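# Tighten the two unmarked cover plate screws with screwdriver

## Task

Find the two screws on the cover plate that lack an orange paint dot; those are the loose ones. Using the cordless screwdriver lying on the table, whose bit fits these screws and which runs while its trigger is squeezed, turn both of them in until tight. At the end the screwdriver has to be switched off, with its trigger released.

## Robot and tools

Robot: two arms, left_arm (on the +y side) and right_arm. Each ends in the same five-fingered right hand; the two hands are identical copies, not mirror images. Cameras: cam_head_left and cam_head_right (896x504), cam_high (896x504), cam_left_wrist and cam_right_wrist (672x504). A reference page shows the cordless screwdriver and its trigger.

Scene frame: origin at table-top height, midway between the nominal arm bases; +x reaches out over the table, +z is up. Positions in results are in metres, velocities in m/s and rad/s, orientation as quaternion wxyz. Printed positions can be slightly off, more so far out.

Hand point: a spot 0.05 m in front of the palm, where index pad and thumb tip meet in a pinch. Its own axes: +z along the straight fingers (fingers extend 0.06 to 0.07 m past it), +y out of the palm, +x across the palm toward the little finger. A wrist bracket on the little-finger side can strike objects. Big rotations about x or y can shift the point up to about 2 cm.

execute_actions(actions, cameras): actions is a list of actions; each action is a list of up to 15 rows, one per 1/30 s step, and the last row is held if fewer are given. Every row has 28 numbers, all in [-1, 1], covering both arms even when one is idle: left dx, dy, dz, rx, ry, rz; left little, ring, middle, index, thumb_bend, thumb_turn; left force_limit, speed; then the same 14 for the right arm. The six pose numbers are an offset (not a pose) measured in scene axes from that arm's Hand target as it stood when the action began; every row of the action counts from that same start. 1.0 equals 0.6 m or 180 degrees; rx, ry, rz form one rotation vector, turning about the Hand target position. All zeros re-commands the current Hand target. The six finger numbers are absolute targets: +1 open/straight, -1 closed; thumb_turn +1 beside the palm, -1 across in front of it. A pinch is about index -0.22, thumb_bend -0.75, thumb_turn -0.57. force_limit maps -1..+1 to roughly 0..10 N at the fingertip (0..15 N for the two thumb motors); speed maps -1..+1 to near zero..full (whole travel in 0.6 s). No value means 'unchanged': to keep a hand as it is, resend the eight numbers last executed for it; if none yet, send hand_measured plus hand_force_limit and hand_speed. cameras picks images: omitted/null/["all"] all, [] none. An empty actions list just reports state.

move(target, speed, blend, stop_force, zero, blocking, cameras): target is one 28-number row or up to 15 rows differing only in pose; every row's offsets count from the Hand targets at the move's start, scene axes, same scale. Hands are set from the row at the start. speed: m/s, 0.002 to 0.5, default 0.25 (rotation up to twice that in rad/s); one value or one per target. blend: metres of corner rounding per target. stop_force: 4 to 80 N; an arm's path halts when its wrist sensor feels that much extra push against its motion, then it backs slightly and holds; use it slowly for approaching contacts, not with turning hands, and omit it when pulling away from something pressed. zero (with stop_force only): true re-zeroes first; false accumulates from the last zero. blocking=false returns early; then use wait or stop before new motion. A move lasts 0.5 to 10 s. The 'move:' line reports done, off_target, moving, held, contact or fault, plus limits=paced (pose clipped) or limits=held.

wait(seconds 0..10), stop() to brake a running move, zoom_image(camera, region [x0,y0,x1,y1] in pixels, at most 504x504), show_instructions() for the reference pages, zero_wrist_force(arm) to re-zero a sensor, finished_scene(scene): the first call asks for a check, a second call actually ends the current scene.

Results: Hand target is the last commanded pose after clipping; each step the controller limits commands to within 100 mm and 16 degrees of the measured pose, so a far offset may fall short: continue from Hand target. hand_measured, hand_stopped_by (moving, target, force, stalled, fault) and hand_load_n list the six motors in the order above; a falling load means a lost grip. Fingers lock after reaching target or force_limit; to squeeze harder raise force_limit and send a more-closed target. Wrist force/torque are in hand axes. 'pose unreachable' means the clearance check between arms withheld a command. MOTOR HOT warns of heat.

Avoid: arms colliding; knocking or dropping anything off the table; slamming or hard pressing (a firm contact even slightly overshot can trigger a 10 s fault stop; joint torque limits 297/297/135/48.6/48.6/48.6 N m, and about 150 N net outside force); overloading fingers or swinging the screwdriver fast. Approach screws slowly with stop_force, keep the bit aligned, squeeze the trigger only while engaged, and release it before finishing.

Each tool is called after "Emit:" as name(argument=value, ...), one argument or row to a line, values as JSON.

Reference images:

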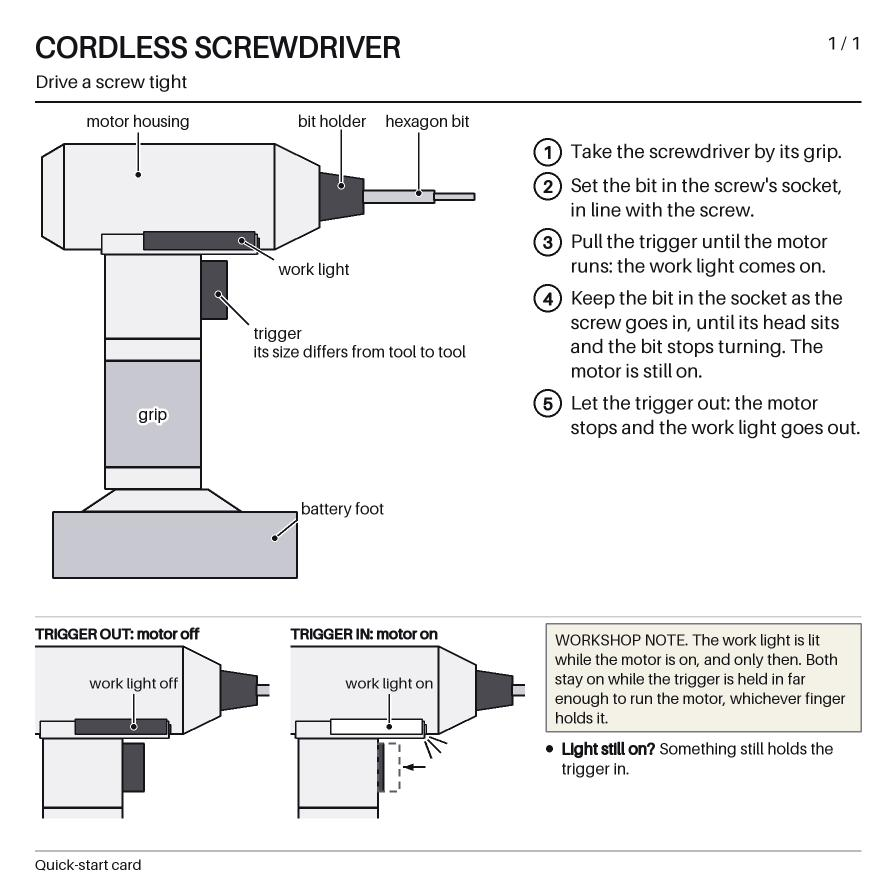

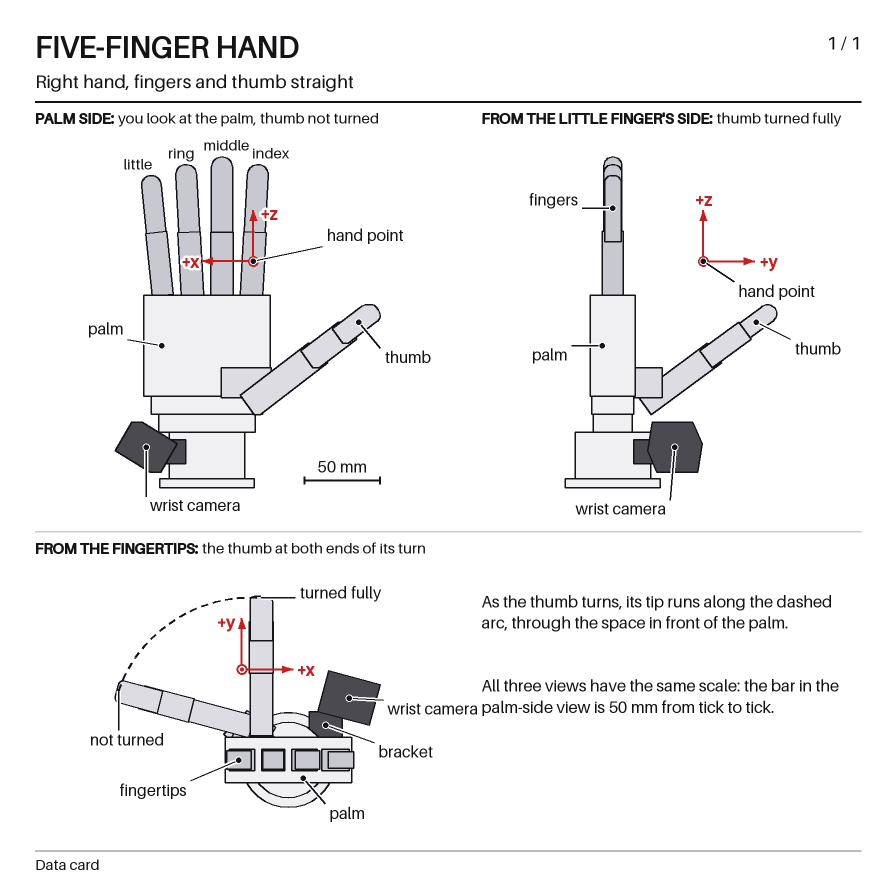

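## Session

Emit:
execute_actions(
  actions=[],
)

Scene clock: 0.00 s.
left_arm: end_effector_position=(+0.2956, +0.1548, +0.3895) hand_measured=(+1.000, +1.000, +1.000, +1.000, +1.000, +1.000) hand_load_n=(+0.0, +0.0, +0.0, +0.0, +0.0, +0.0) hand_stopped_by=(target, target, target, target, target, target) hand_force_limit=0.00 hand_speed=-0.80 end_effector_quat_wxyz=(-0.069, +0.198, +0.799, -0.564) end_effector_velocity=(+0.000, +0.000, +0.000) end_effector_angular_velocity=(+0.000, +0.000, +0.000) | right_arm: end_effector_position=(+1.0799, -0.1479, +0.3186) hand_measured=(+1.000, +1.000, +1.000, +1.000, +1.000, +1.000) hand_load_n=(+0.0, +0.0, +0.0, +0.0, +0.0, +0.0) hand_stopped_by=(target, target, target, target, target, target) hand_force_limit=0.00 hand_speed=-0.80 end_effector_quat_wxyz=(+0.236, +0.829, +0.357, +0.359) end_effector_velocity=(+0.000, +0.000, +0.000) end_effector_angular_velocity=(+0.000, -0.001, +0.000)
Joint positions: left_arm=[-0.786 -1.589 1.895 0.482 2.618 -2.305] | right_arm=[0.489 -0.541 0.461 0.906 2.111 1.091]
Joint velocities: left_arm=[0 0 0 0 0 0.001] | right_arm=[0 0 0 -0.001 0 0]
Joint torques (N m): no reading
Wrist force (N): no reading
Wrist torque (N m): no reading
Wrist force, peak (N): no reading
Hand target: left_arm +0.2956, +0.1548, +0.3895; -0.069, +0.198, +0.799, -0.564 | right_arm +1.0799, -0.1479, +0.3186; +0.236, +0.829, +0.357, +0.359

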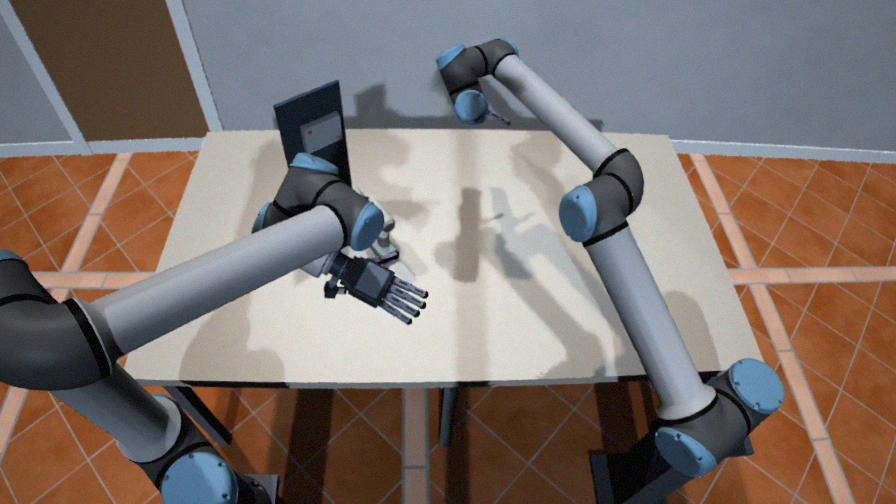

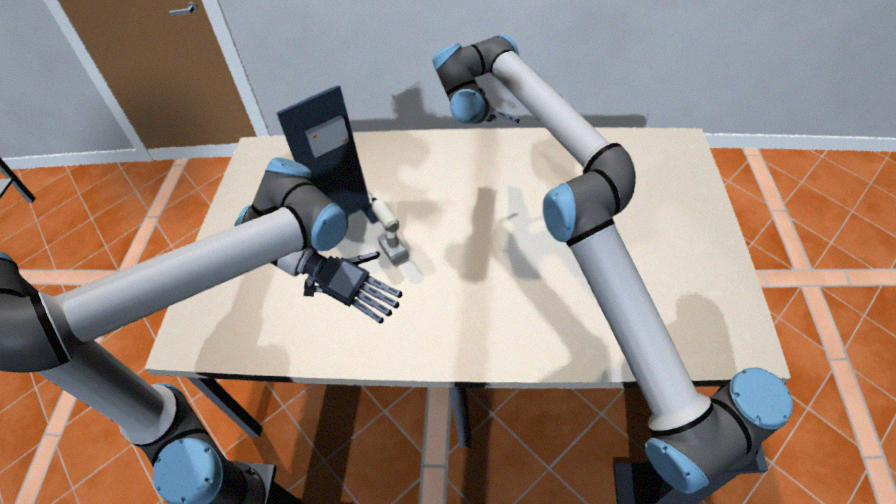

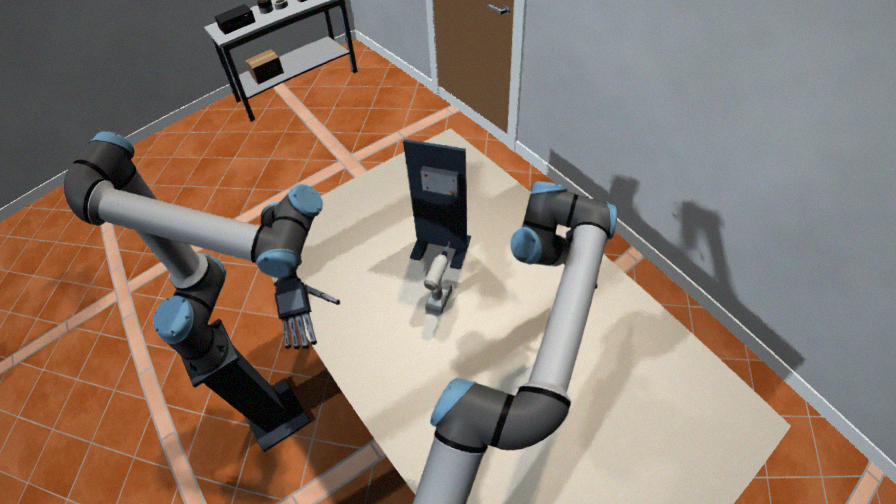

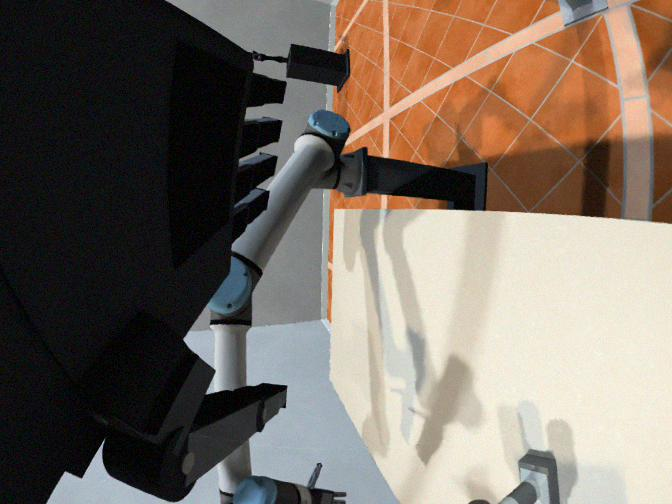

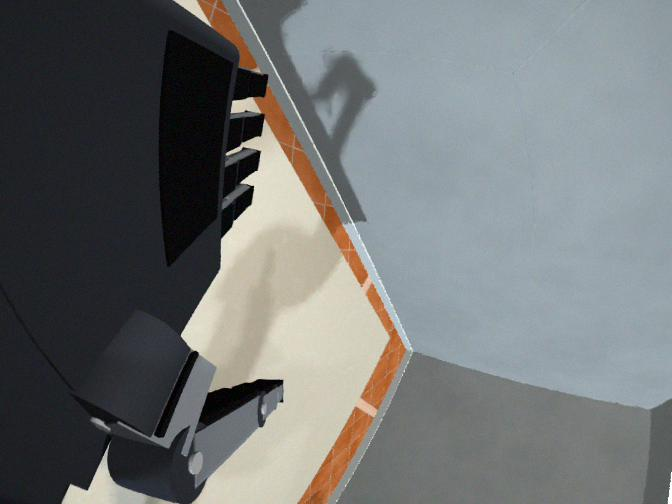

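Emit:
zoom_image(
  camera="cam_high",
  region=[380, 130, 500, 350],
)

Emit:
zoom_image(
  camera="cam_head_right",
  region=[260, 70, 460, 290],
)

Emit:
zoom_image(
  camera="cam_head_left",
  region=[260, 70, 460, 290],
)

Emit:
zoom_image(
  camera="cam_high",
  region=[405, 150, 475, 220],
)

Scaled by 2.291.

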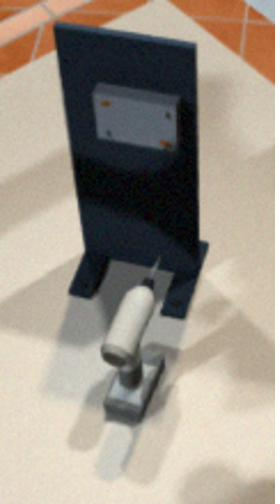

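Scaled by 2.291.

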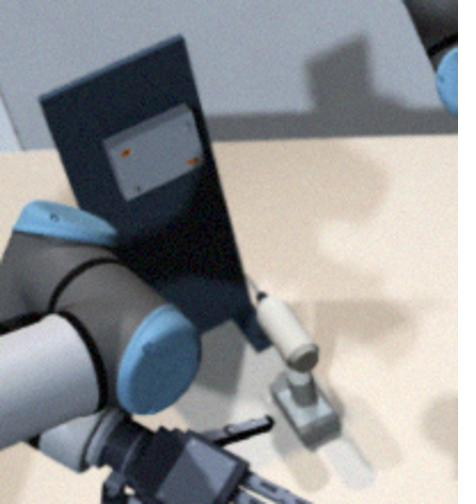

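Scaled by 2.291.

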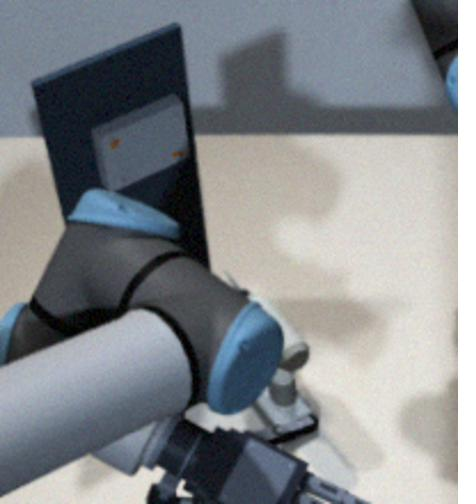

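Scaled by 7.200.

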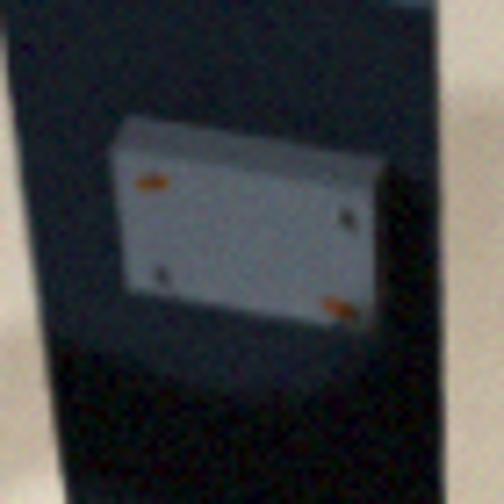

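Emit:
move(
  target=[0,0.1,0.1,0.198,-0.470,0.413,1,1,1,1,1,1,0,-0.8,0,0,0,0,0,0,1,1,1,1,1,1,0,-0.8],
)

Scene clock: 7.13 s.
left_arm: end_effector_position=(+0.2946, +0.2147, +0.4495) hand_measured=(+1.000, +1.000, +1.000, +1.000, +1.000, +1.000) hand_load_n=(+0.0, +0.0, +0.0, +0.0, +0.0, +0.0) hand_stopped_by=(target, target, target, target, target, target) hand_force_limit=0.00 hand_speed=-0.80 end_effector_quat_wxyz=(+0.708, -0.001, +0.707, +0.000) end_effector_velocity=(+0.000, +0.000, +0.000) end_effector_angular_velocity=(+0.001, +0.000, -0.001) | right_arm: end_effector_position=(+1.0799, -0.1479, +0.3186) hand_measured=(+1.000, +1.000, +1.000, +1.000, +1.000, +1.000) hand_load_n=(+0.0, +0.0, +0.0, +0.0, +0.0, +0.0) hand_stopped_by=(target, target, target, target, target, target) hand_force_limit=0.00 hand_speed=-0.80 end_effector_quat_wxyz=(+0.236, +0.829, +0.357, +0.359) end_effector_velocity=(+0.000, +0.000, +0.000) end_effector_angular_velocity=(+0.001, -0.001, +0.000)
Joint positions: left_arm=[-1.711 -1.419 2.442 2.132 0.106 -4.726] | right_arm=[0.489 -0.541 0.461 0.906 2.111 1.091]
Joint velocities: left_arm=[-0.001 -0.001 -0.001 -0.002 0 0.004] | right_arm=[0 0 0 -0.001 0 0]
Joint torques (N m): left_arm=[6.11 -24.88 -33.16 -3.46 1.29 3.93] | right_arm=[-5.25 -123.06 -42.91 0.31 2.04 -0.86]
Wrist force (N): left_arm=[-1.7 3.3 -0.1] | right_arm=[0.2 0.2 0.0]
Wrist torque (N m): left_arm=[0.53 0.37 -0.10] | right_arm=[0.03 -0.03 0.02]
Wrist force, peak (N): left_arm=[-1.7 3.3 -0.1] | right_arm=[0.5 -0.4 0.5]
Hand target: left_arm +0.2946, +0.2146, +0.4495; +0.708, -0.001, +0.706, +0.000 | right_arm +1.0799, -0.1479, +0.3186; +0.236, +0.829, +0.357, +0.359
Off the commanded pose: left_arm 0.001 m, 0 deg | right_arm 0.000 m, 0 deg.
move: done

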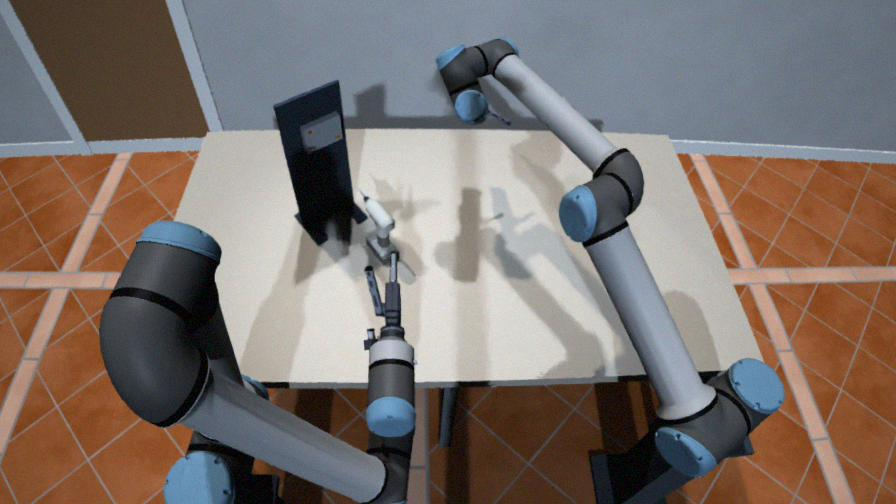

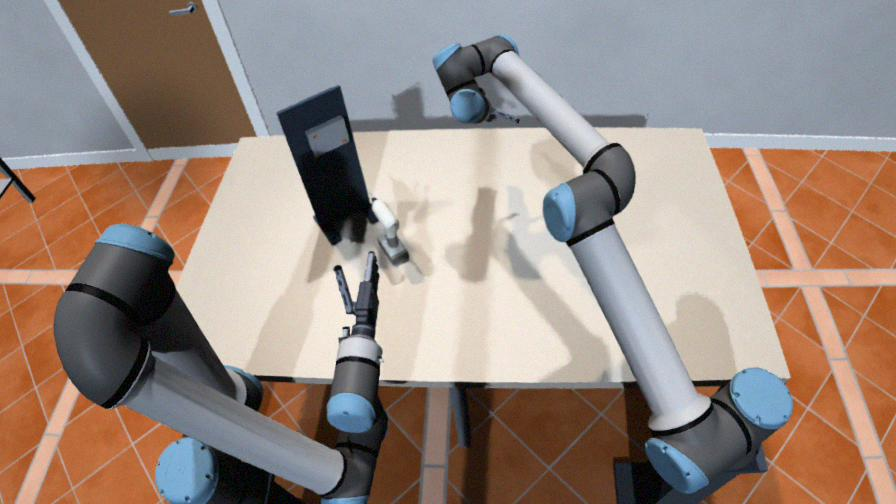

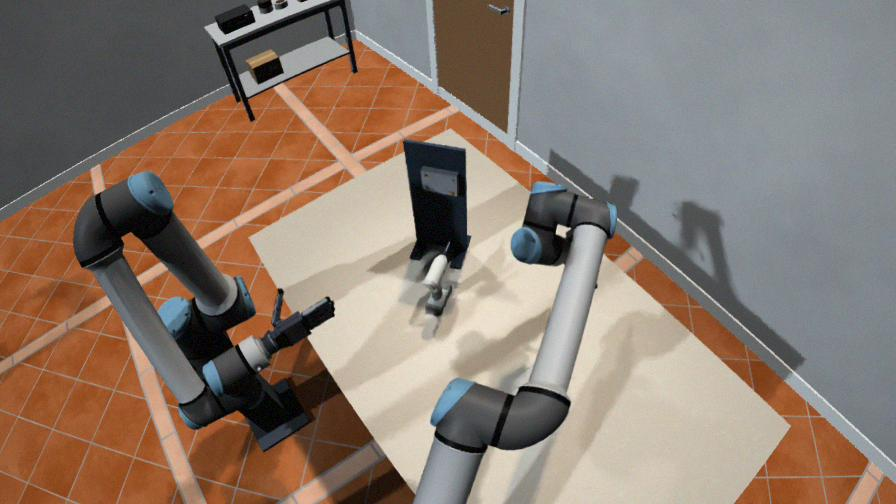

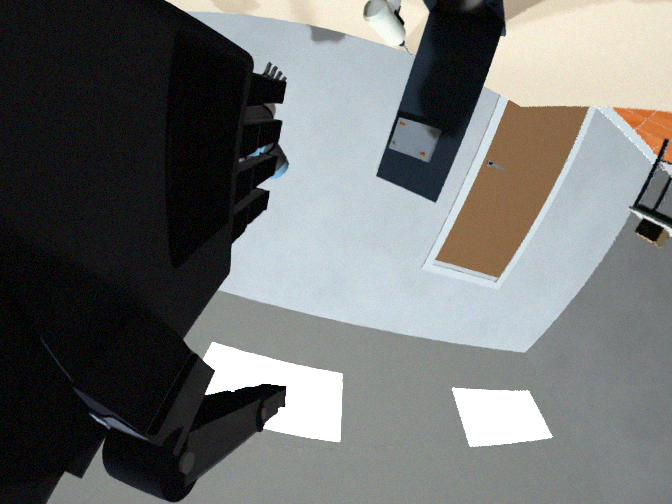

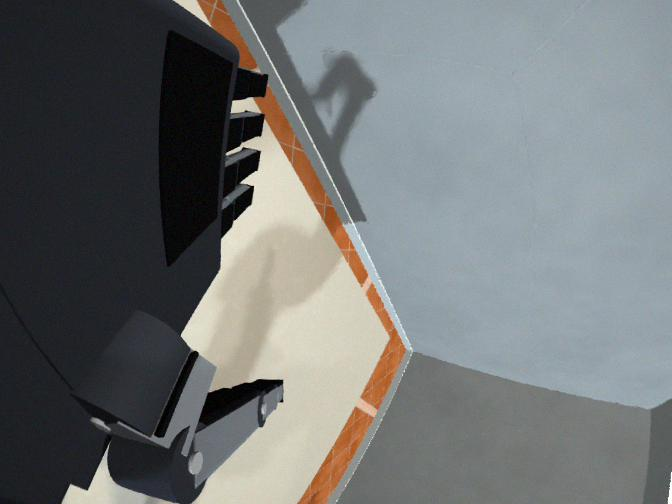

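Emit:
zoom_image(
  camera="cam_left_wrist",
  region=[340, 0, 540, 220],
)

Emit:
zoom_image(
  camera="cam_head_left",
  region=[260, 70, 460, 290],
)

Emit:
zoom_image(
  camera="cam_head_right",
  region=[270, 70, 470, 290],
)

Emit:
zoom_image(
  camera="cam_high",
  region=[260, 130, 500, 350],
)

Scaled by 2.291 from the camera's 672x504 image, which has a finer 960x720 frame.

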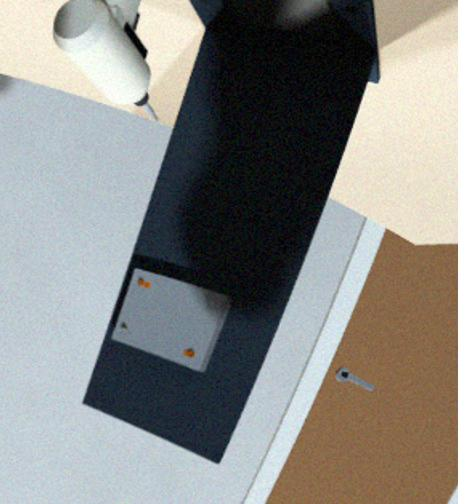

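Scaled by 2.291.

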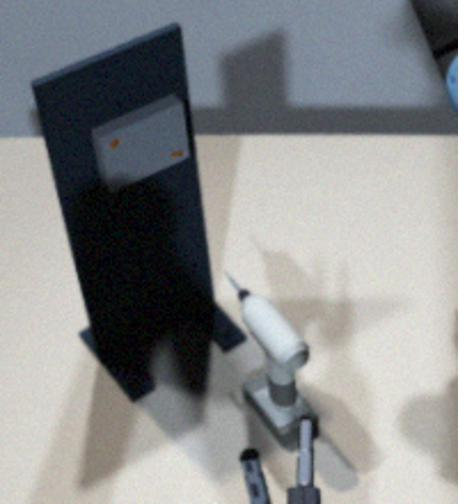

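Scaled by 2.291.

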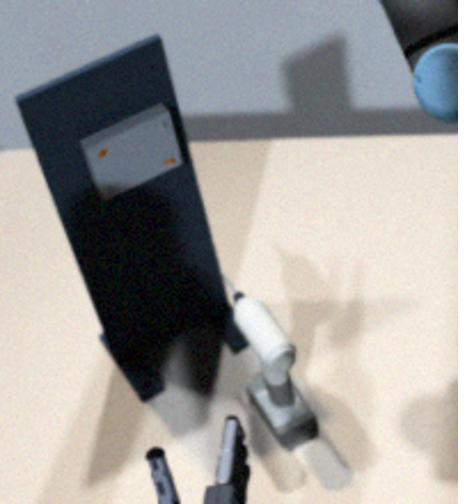

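Scaled by 2.100.

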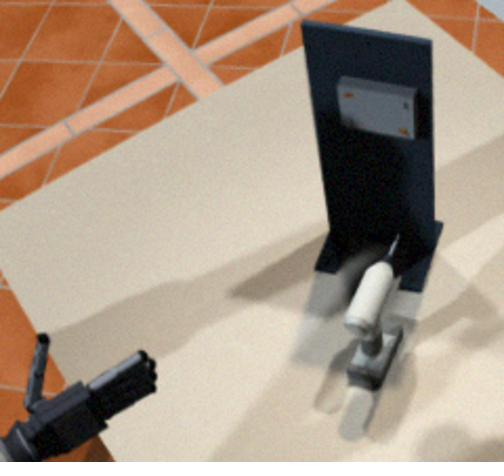

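Emit:
move(
  target=[0.292,-0.19,-0.2,0,0,0.1667,1,1,1,1,1,1,0,-0.8,0,0,0,0,0,0,1,1,1,1,1,1,0,-0.8],
)

Scene clock: 9.97 s.
left_arm: end_effector_position=(+0.4703, +0.1014, +0.3289) hand_measured=(+1.000, +1.000, +1.000, +1.000, +1.000, +1.000) hand_load_n=(+0.0, +0.0, +0.0, +0.0, +0.0, +0.0) hand_stopped_by=(target, target, target, target, target, target) hand_force_limit=0.00 hand_speed=-0.80 end_effector_quat_wxyz=(+0.684, -0.183, +0.682, +0.183) end_effector_velocity=(+0.001, +0.000, +0.000) end_effector_angular_velocity=(+0.000, +0.000, +0.001) | right_arm: end_effector_position=(+1.0799, -0.1479, +0.3186) hand_measured=(+1.000, +1.000, +1.000, +1.000, +1.000, +1.000) hand_load_n=(+0.0, -0.5, +0.0, +0.0, +0.0, +0.0) hand_stopped_by=(target, target, target, target, target, target) hand_force_limit=0.00 hand_speed=-0.80 end_effector_quat_wxyz=(+0.236, +0.829, +0.357, +0.359) end_effector_velocity=(+0.000, +0.000, +0.002) end_effector_angular_velocity=(+0.001, -0.002, +0.000)
Joint positions: left_arm=[-1.317 -0.864 1.825 2.19 0.236 -4.723] | right_arm=[0.489 -0.541 0.461 0.906 2.111 1.091]
Joint velocities: left_arm=[0.001 0 -0.001 0.001 0 0] | right_arm=[0 -0.002 0 0 0 0]
Joint torques (N m): left_arm=[9.71 -53.16 -37.23 -1.32 -0.55 -2] | right_arm=[-7.44 -125.25 -44.46 -0.19 2.02 -1.05]
Wrist force (N): left_arm=[-1.8 2.5 -0.2] | right_arm=[0.1 0.1 0.1]
Wrist torque (N m): left_arm=[0.41 0.37 -0.12] | right_arm=[0.01 -0.01 0.01]
Wrist force, peak (N): left_arm=[-2.8 4.3 -2.0] | right_arm=[0.2 0.6 0.5]
Hand target: left_arm +0.4703, +0.1013, +0.3289; +0.684, -0.184, +0.682, +0.183 | right_arm +1.0799, -0.1479, +0.3186; +0.236, +0.829, +0.357, +0.359
Off the commanded pose: left_arm 0.001 m, 0 deg | right_arm 0.000 m, 0 deg.
move: done

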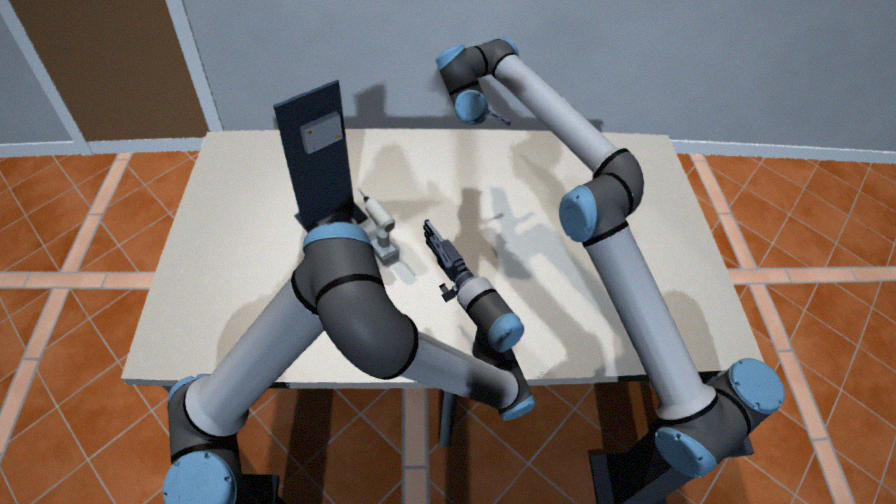

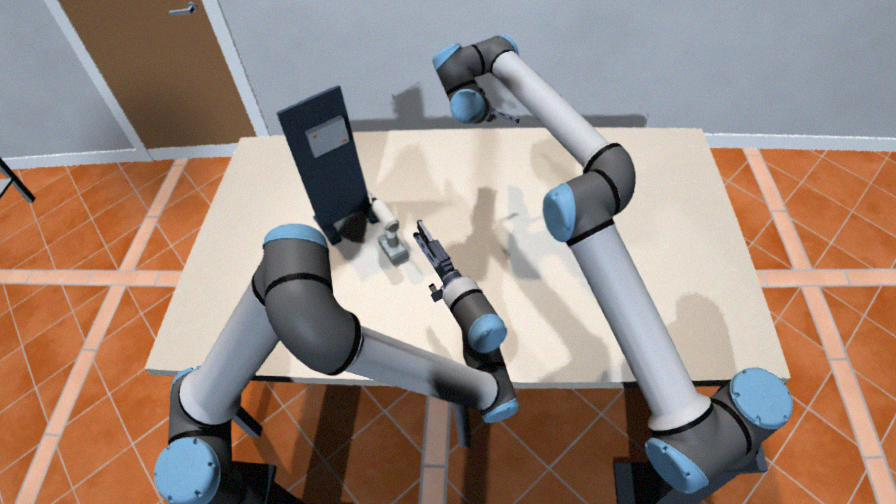

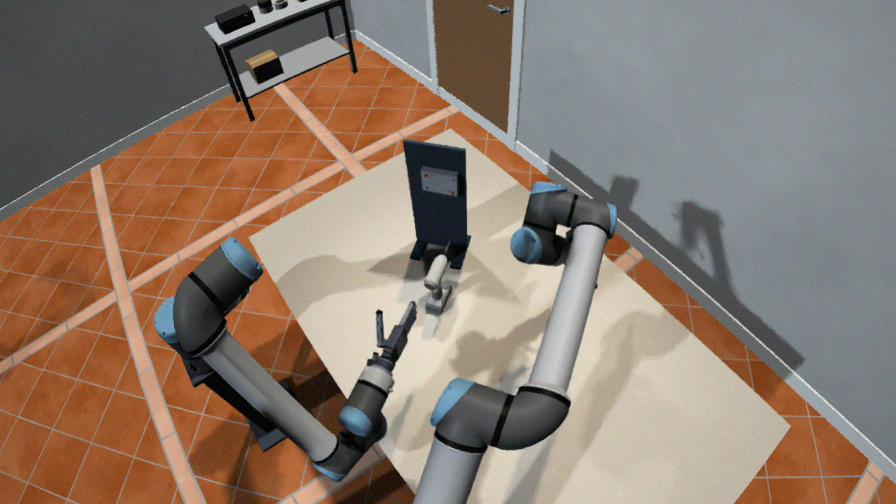

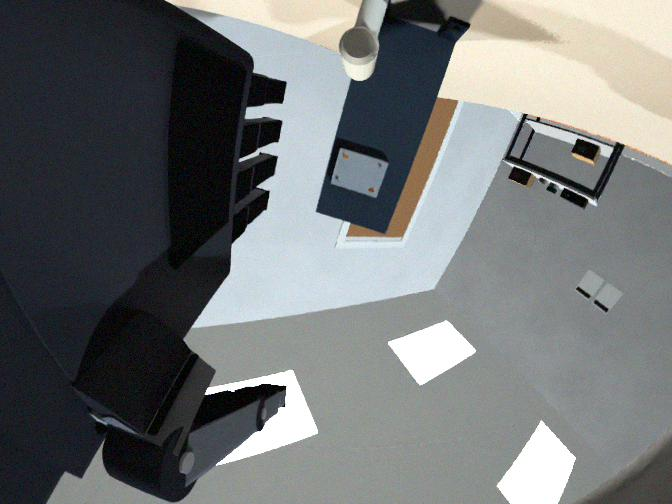

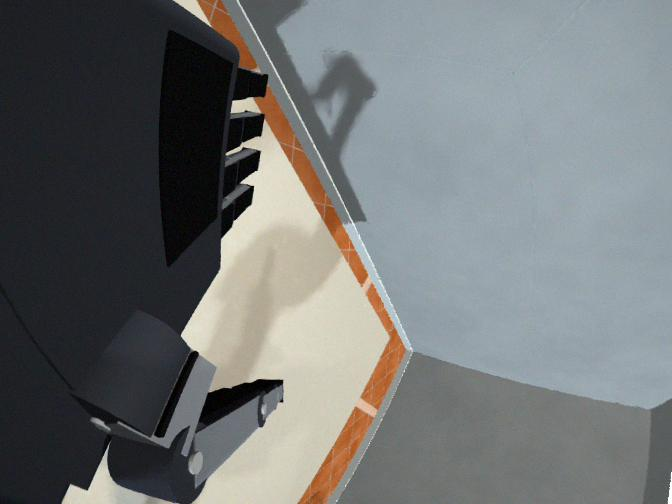

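Emit:
zoom_image(
  camera="cam_left_wrist",
  region=[290, 0, 490, 240],
)

Emit:
zoom_image(
  camera="cam_high",
  region=[360, 220, 480, 340],
)

Emit:
zoom_image(
  camera="cam_head_right",
  region=[330, 170, 490, 310],
)

Scaled by 2.100 from the camera's 672x504 image, which has a finer 960x720 frame.

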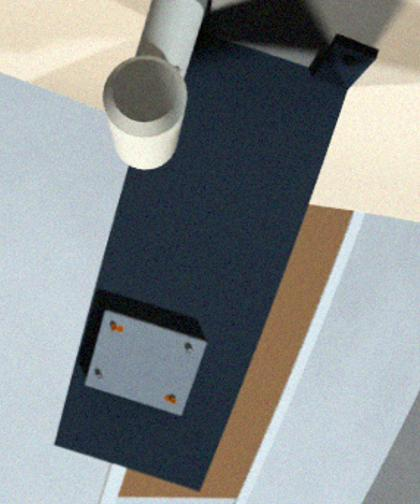

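Scaled by 4.200.

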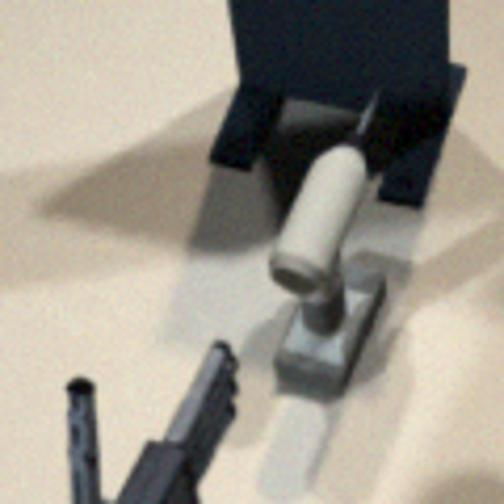

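Scaled by 3.150.

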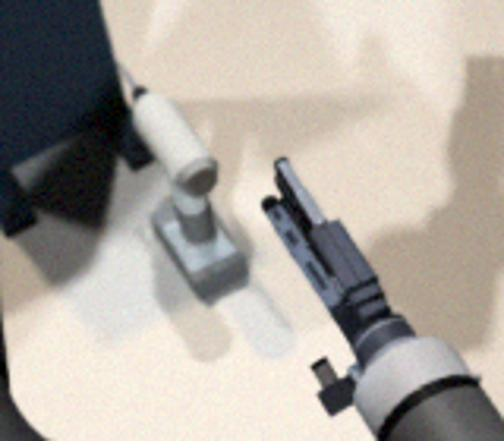

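Emit:
move(
  target=[0,0,0,0,0,0,1,1,1,1,1,1,0,-0.8,-0.6,0.08,-0.033,0.383,0.044,0.385,1,1,1,1,1,1,0,-0.8],
)

Scene clock: 16.30 s.
left_arm: end_effector_position=(+0.4703, +0.1013, +0.3289) hand_measured=(+1.000, +1.000, +1.000, +1.000, +1.000, +1.000) hand_load_n=(-0.5, +0.0, +0.0, +0.0, +0.0, +0.0) hand_stopped_by=(target, target, target, target, target, target) hand_force_limit=0.00 hand_speed=-0.80 end_effector_quat_wxyz=(+0.684, -0.184, +0.682, +0.183) end_effector_velocity=(+0.000, +0.000, +0.000) end_effector_angular_velocity=(+0.000, +0.000, +0.000) | right_arm: end_effector_position=(+0.7197, -0.0999, +0.2984) hand_measured=(+1.000, +1.000, +1.000, +1.000, +1.000, +1.000) hand_load_n=(+0.0, +0.0, +0.0, +0.0, +0.0, +0.0) hand_stopped_by=(target, target, target, target, target, target) hand_force_limit=0.00 hand_speed=-0.80 end_effector_quat_wxyz=(+0.499, -0.500, -0.500, -0.501) end_effector_velocity=(+0.000, +0.000, +0.000) end_effector_angular_velocity=(+0.000, +0.001, +0.000)
Joint positions: left_arm=[-1.317 -0.863 1.825 2.19 0.236 -4.723] | right_arm=[0.242 -1.291 1.887 -0.596 0.304 1.569]
Joint velocities: left_arm=[-0.001 0 0 0 0.001 0] | right_arm=[0 0 0 -0.001 0 0.001]
Joint torques (N m): left_arm=[5.77 -54.3 -24.54 2.98 1.43 -3.54] | right_arm=[15.28 -52.34 -39.29 -2.84 -1.41 0.94]
Wrist force (N): left_arm=[-1.6 2.3 -0.1] | right_arm=[0.4 0.5 -1.2]
Wrist torque (N m): left_arm=[0.38 0.35 -0.11] | right_arm=[0.11 0.21 0.21]
Wrist force, peak (N): left_arm=[-1.6 3.2 -0.5] | right_arm=[0.8 0.3 1.8]
Hand target: left_arm +0.4703, +0.1013, +0.3289; +0.684, -0.184, +0.682, +0.183 | right_arm +0.7197, -0.0999, +0.2984; +0.499, -0.500, -0.500, -0.501
Off the commanded pose: left_arm 0.000 m, 0 deg | right_arm 0.000 m, 0 deg.
move: done

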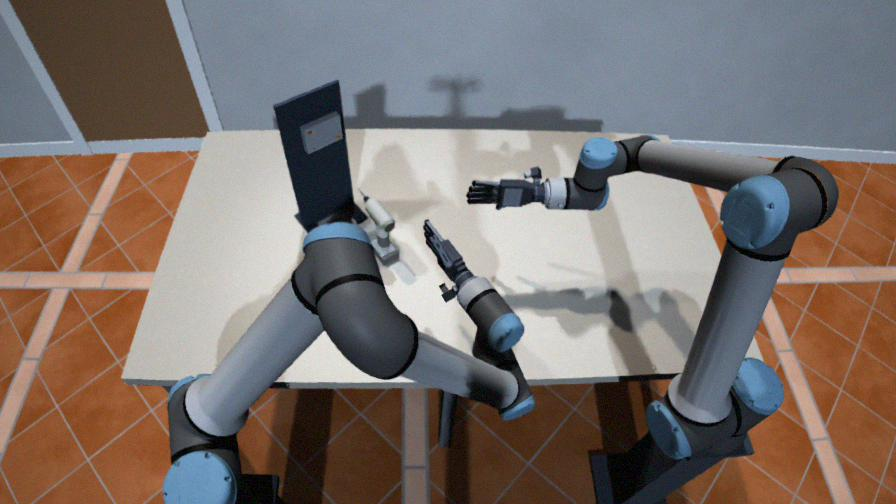

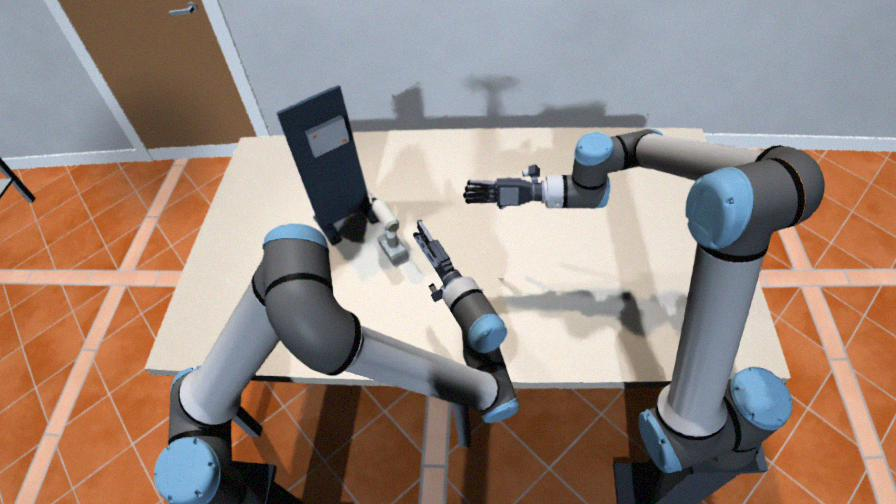

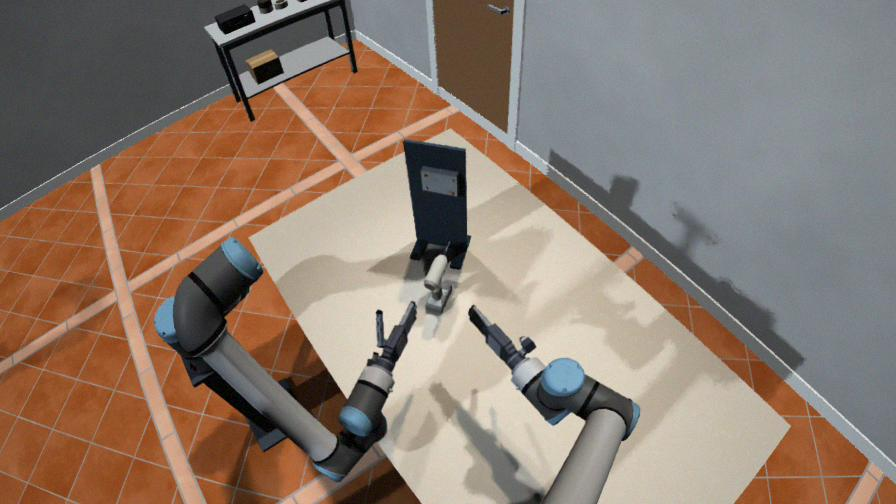

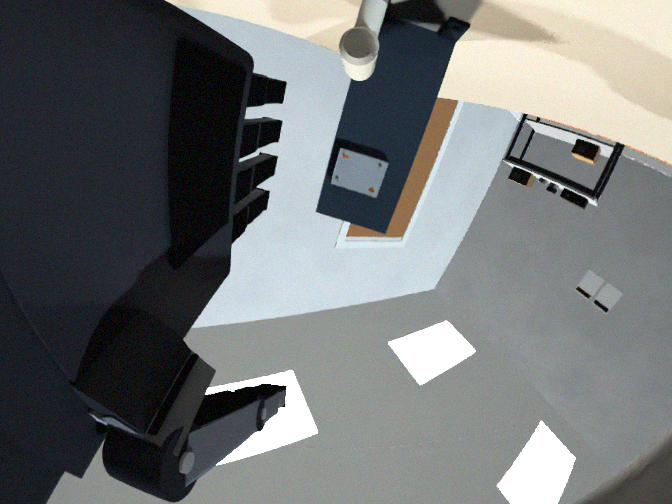

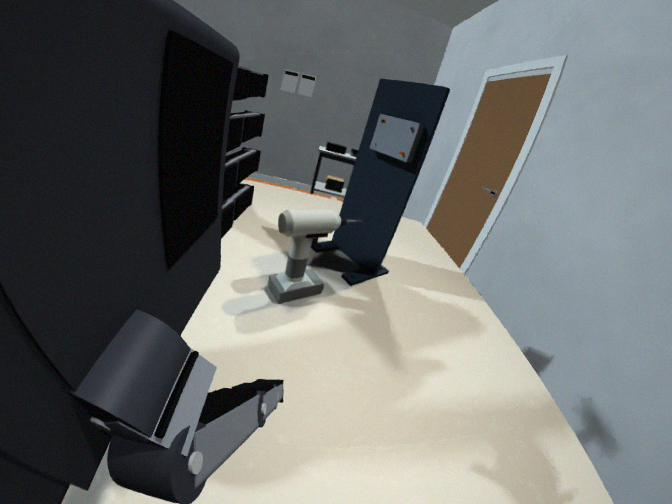

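Excellent view.

Emit:
zoom_image(
  camera="cam_right_wrist",
  region=[250, 60, 470, 320],
)

Emit:
zoom_image(
  camera="cam_right_wrist",
  region=[260, 200, 390, 310],
)

Emit:
zoom_image(
  camera="cam_right_wrist",
  region=[360, 100, 440, 170],
)

Scaled by 1.938 from the camera's 672x504 image, which has a finer 960x720 frame.

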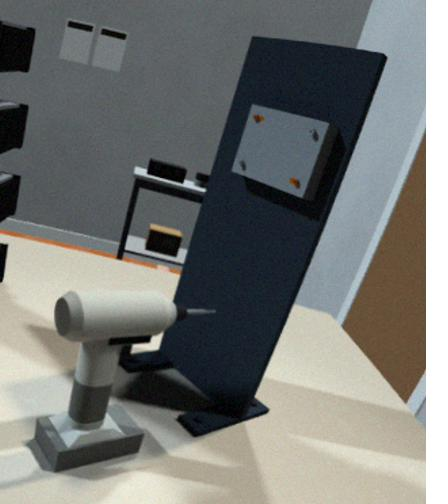

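Scaled by 3.877 from the camera's 672x504 image, which has a finer 960x720 frame.

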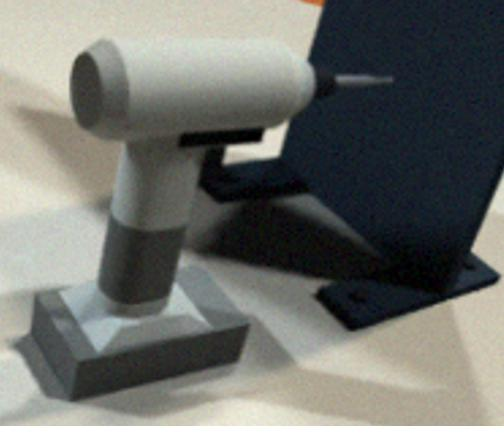

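Scaled by 6.300 from the camera's 672x504 image, which has a finer 960x720 frame.

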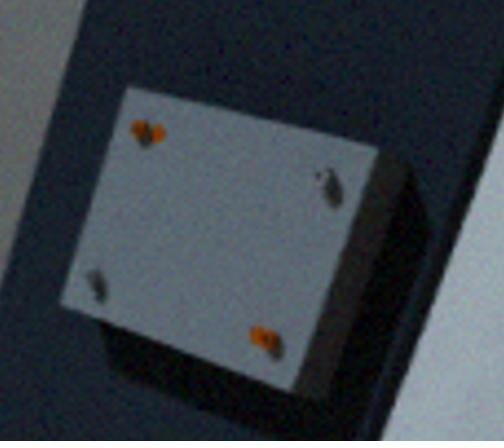

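Emit:
move(
  target=[0,0,0,0,0,0,1,1,1,1,1,1,0,-0.8,0.1667,0,0,0,0,0,1,1,1,1,1,1,0,-0.8],
  cameras=["cam_right_wrist"],
)

Emit:
zoom_image(
  camera="cam_right_wrist",
  region=[200, 60, 420, 320],
)

Emit:
move(
  target=[0,0,0,0,0,0,1,1,1,1,1,1,0,-0.8,0,0.1667,0,0,0,0,1,1,1,1,1,1,0,-0.8],
  cameras=["cam_right_wrist"],
)

Emit:
zoom_image(
  camera="cam_right_wrist",
  region=[200, 30, 420, 320],
)

Scene clock: 17.87 s.
left_arm: end_effector_position=(+0.4703, +0.1013, +0.3289) hand_measured=(+1.000, +1.000, +1.000, +1.000, +1.000, +1.000) hand_load_n=(+0.0, +0.0, +0.0, +0.0, +0.0, +0.0) hand_stopped_by=(target, target, target, target, target, target) hand_force_limit=0.00 hand_speed=-0.80 end_effector_quat_wxyz=(+0.684, -0.184, +0.682, +0.183) end_effector_velocity=(+0.000, +0.000, +0.000) end_effector_angular_velocity=(+0.000, +0.000, +0.000) | right_arm: end_effector_position=(+0.8197, -0.0998, +0.2984) hand_measured=(+1.000, +1.000, +1.000, +1.000, +1.000, +1.000) hand_load_n=(+0.0, +0.0, +0.0, -0.5, +0.0, +0.0) hand_stopped_by=(target, target, target, target, target, target) hand_force_limit=0.00 hand_speed=-0.80 end_effector_quat_wxyz=(+0.499, -0.500, -0.500, -0.501) end_effector_velocity=(+0.001, +0.000, +0.001) end_effector_angular_velocity=(+0.001, -0.002, +0.000)
Joint positions: left_arm=[-1.317 -0.863 1.825 2.19 0.236 -4.723] | right_arm=[0.201 -1.166 1.708 -0.543 0.264 1.57]
Joint velocities: left_arm=[0.001 0 0 0 0 0.001] | right_arm=[0 0 -0.001 -0.002 0 0.001]
Joint torques (N m): left_arm=[9.91 -57.49 -20.92 3.03 1.48 -4.01] | right_arm=[12.8 -64.69 -42.21 -2.93 2.17 1.25]
Wrist force (N): left_arm=[-1.7 2.6 0.1] | right_arm=[0.1 0.7 -0.8]
Wrist torque (N m): left_arm=[0.39 0.35 -0.11] | right_arm=[0.11 0.24 0.20]
Wrist force, peak (N): left_arm=[-1.6 2.9 -0.2] | right_arm=[-0.1 2.6 -0.6]
Hand target: left_arm +0.4703, +0.1013, +0.3289; +0.684, -0.184, +0.682, +0.183 | right_arm +0.8197, -0.0998, +0.2985; +0.499, -0.500, -0.500, -0.501
Off the commanded pose: left_arm 0.000 m, 0 deg | right_arm 0.000 m, 0 deg.
move: done
Images, in order (width x height): cam_right_wrist 672x504.

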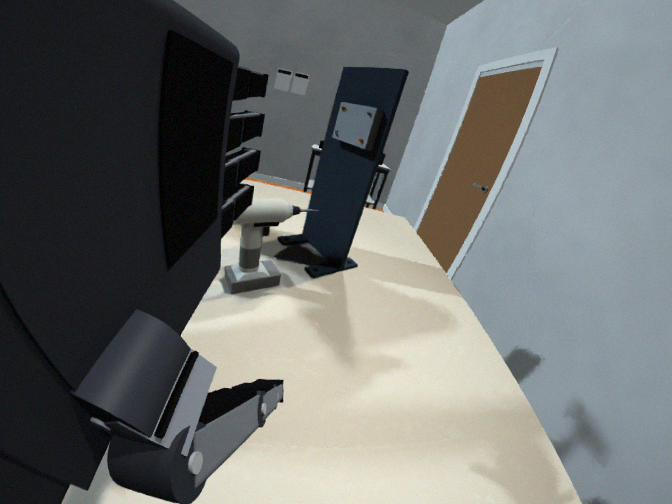

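Scaled by 1.938 from the camera's 672x504 image, which has a finer 960x720 frame.

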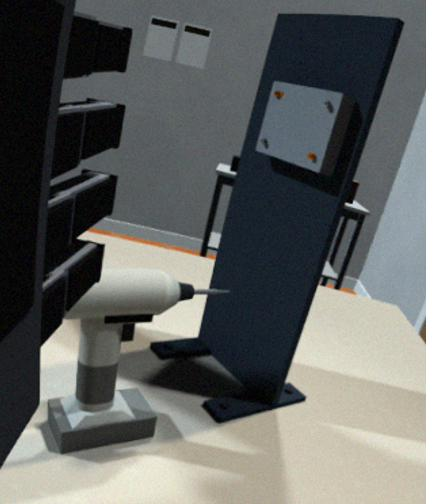

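Scene clock: 18.77 s.
left_arm: end_effector_position=(+0.4703, +0.1013, +0.3289) hand_measured=(+1.000, +1.000, +1.000, +1.000, +1.000, +1.000) hand_load_n=(+0.0, +0.0, +0.0, +0.0, +0.0, +0.0) hand_stopped_by=(target, target, target, target, target, target) hand_force_limit=0.00 hand_speed=-0.80 end_effector_quat_wxyz=(+0.684, -0.184, +0.682, +0.183) end_effector_velocity=(+0.000, -0.001, +0.000) end_effector_angular_velocity=(+0.000, +0.000, -0.001) | right_arm: end_effector_position=(+0.8197, +0.0001, +0.2983) hand_measured=(+1.000, +1.000, +1.000, +1.000, +1.000, +1.000) hand_load_n=(+0.0, +0.0, +0.0, +0.0, +0.0, +0.0) hand_stopped_by=(target, target, target, target, target, target) hand_force_limit=0.00 hand_speed=-0.80 end_effector_quat_wxyz=(+0.499, -0.500, -0.500, -0.501) end_effector_velocity=(+0.000, +0.000, +0.000) end_effector_angular_velocity=(+0.000, +0.000, -0.001)
Joint positions: left_arm=[-1.317 -0.863 1.825 2.19 0.236 -4.723] | right_arm=[0.326 -1.089 1.591 -0.501 0.389 1.569]
Joint velocities: left_arm=[-0.001 0.001 0 0 0 0] | right_arm=[0 0 0 0 0.001 0.001]
Joint torques (N m): left_arm=[6.09 -55.75 -18.85 3.33 1.48 -3.09] | right_arm=[10.67 -77.63 -41.1 -3.64 1.23 0.27]
Wrist force (N): left_arm=[-1.8 2.6 -0.3] | right_arm=[-0.2 0.4 -0.8]
Wrist torque (N m): left_arm=[0.42 0.37 -0.12] | right_arm=[0.09 0.29 0.17]
Wrist force, peak (N): left_arm=[-2.0 2.7 -0.1] | right_arm=[0.1 0.4 -3.1]
Hand target: left_arm +0.4703, +0.1013, +0.3289; +0.684, -0.184, +0.682, +0.183 | right_arm +0.8197, +0.0002, +0.2984; +0.499, -0.500, -0.500, -0.501
Off the commanded pose: left_arm 0.000 m, 0 deg | right_arm 0.000 m, 0 deg.
move: done
Images, in order (width x height): cam_right_wrist 672x504.

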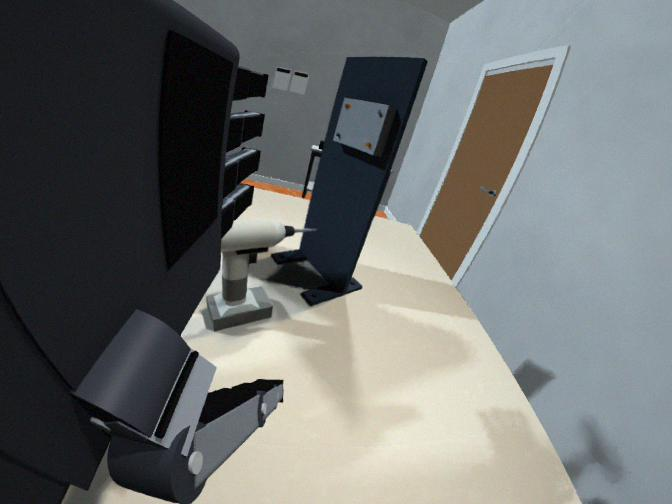

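Scaled by 1.738 from the camera's 672x504 image, which has a finer 960x720 frame.

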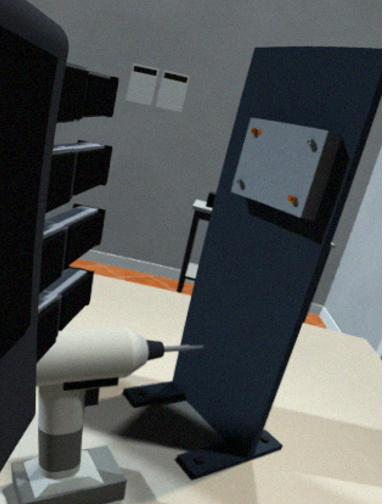

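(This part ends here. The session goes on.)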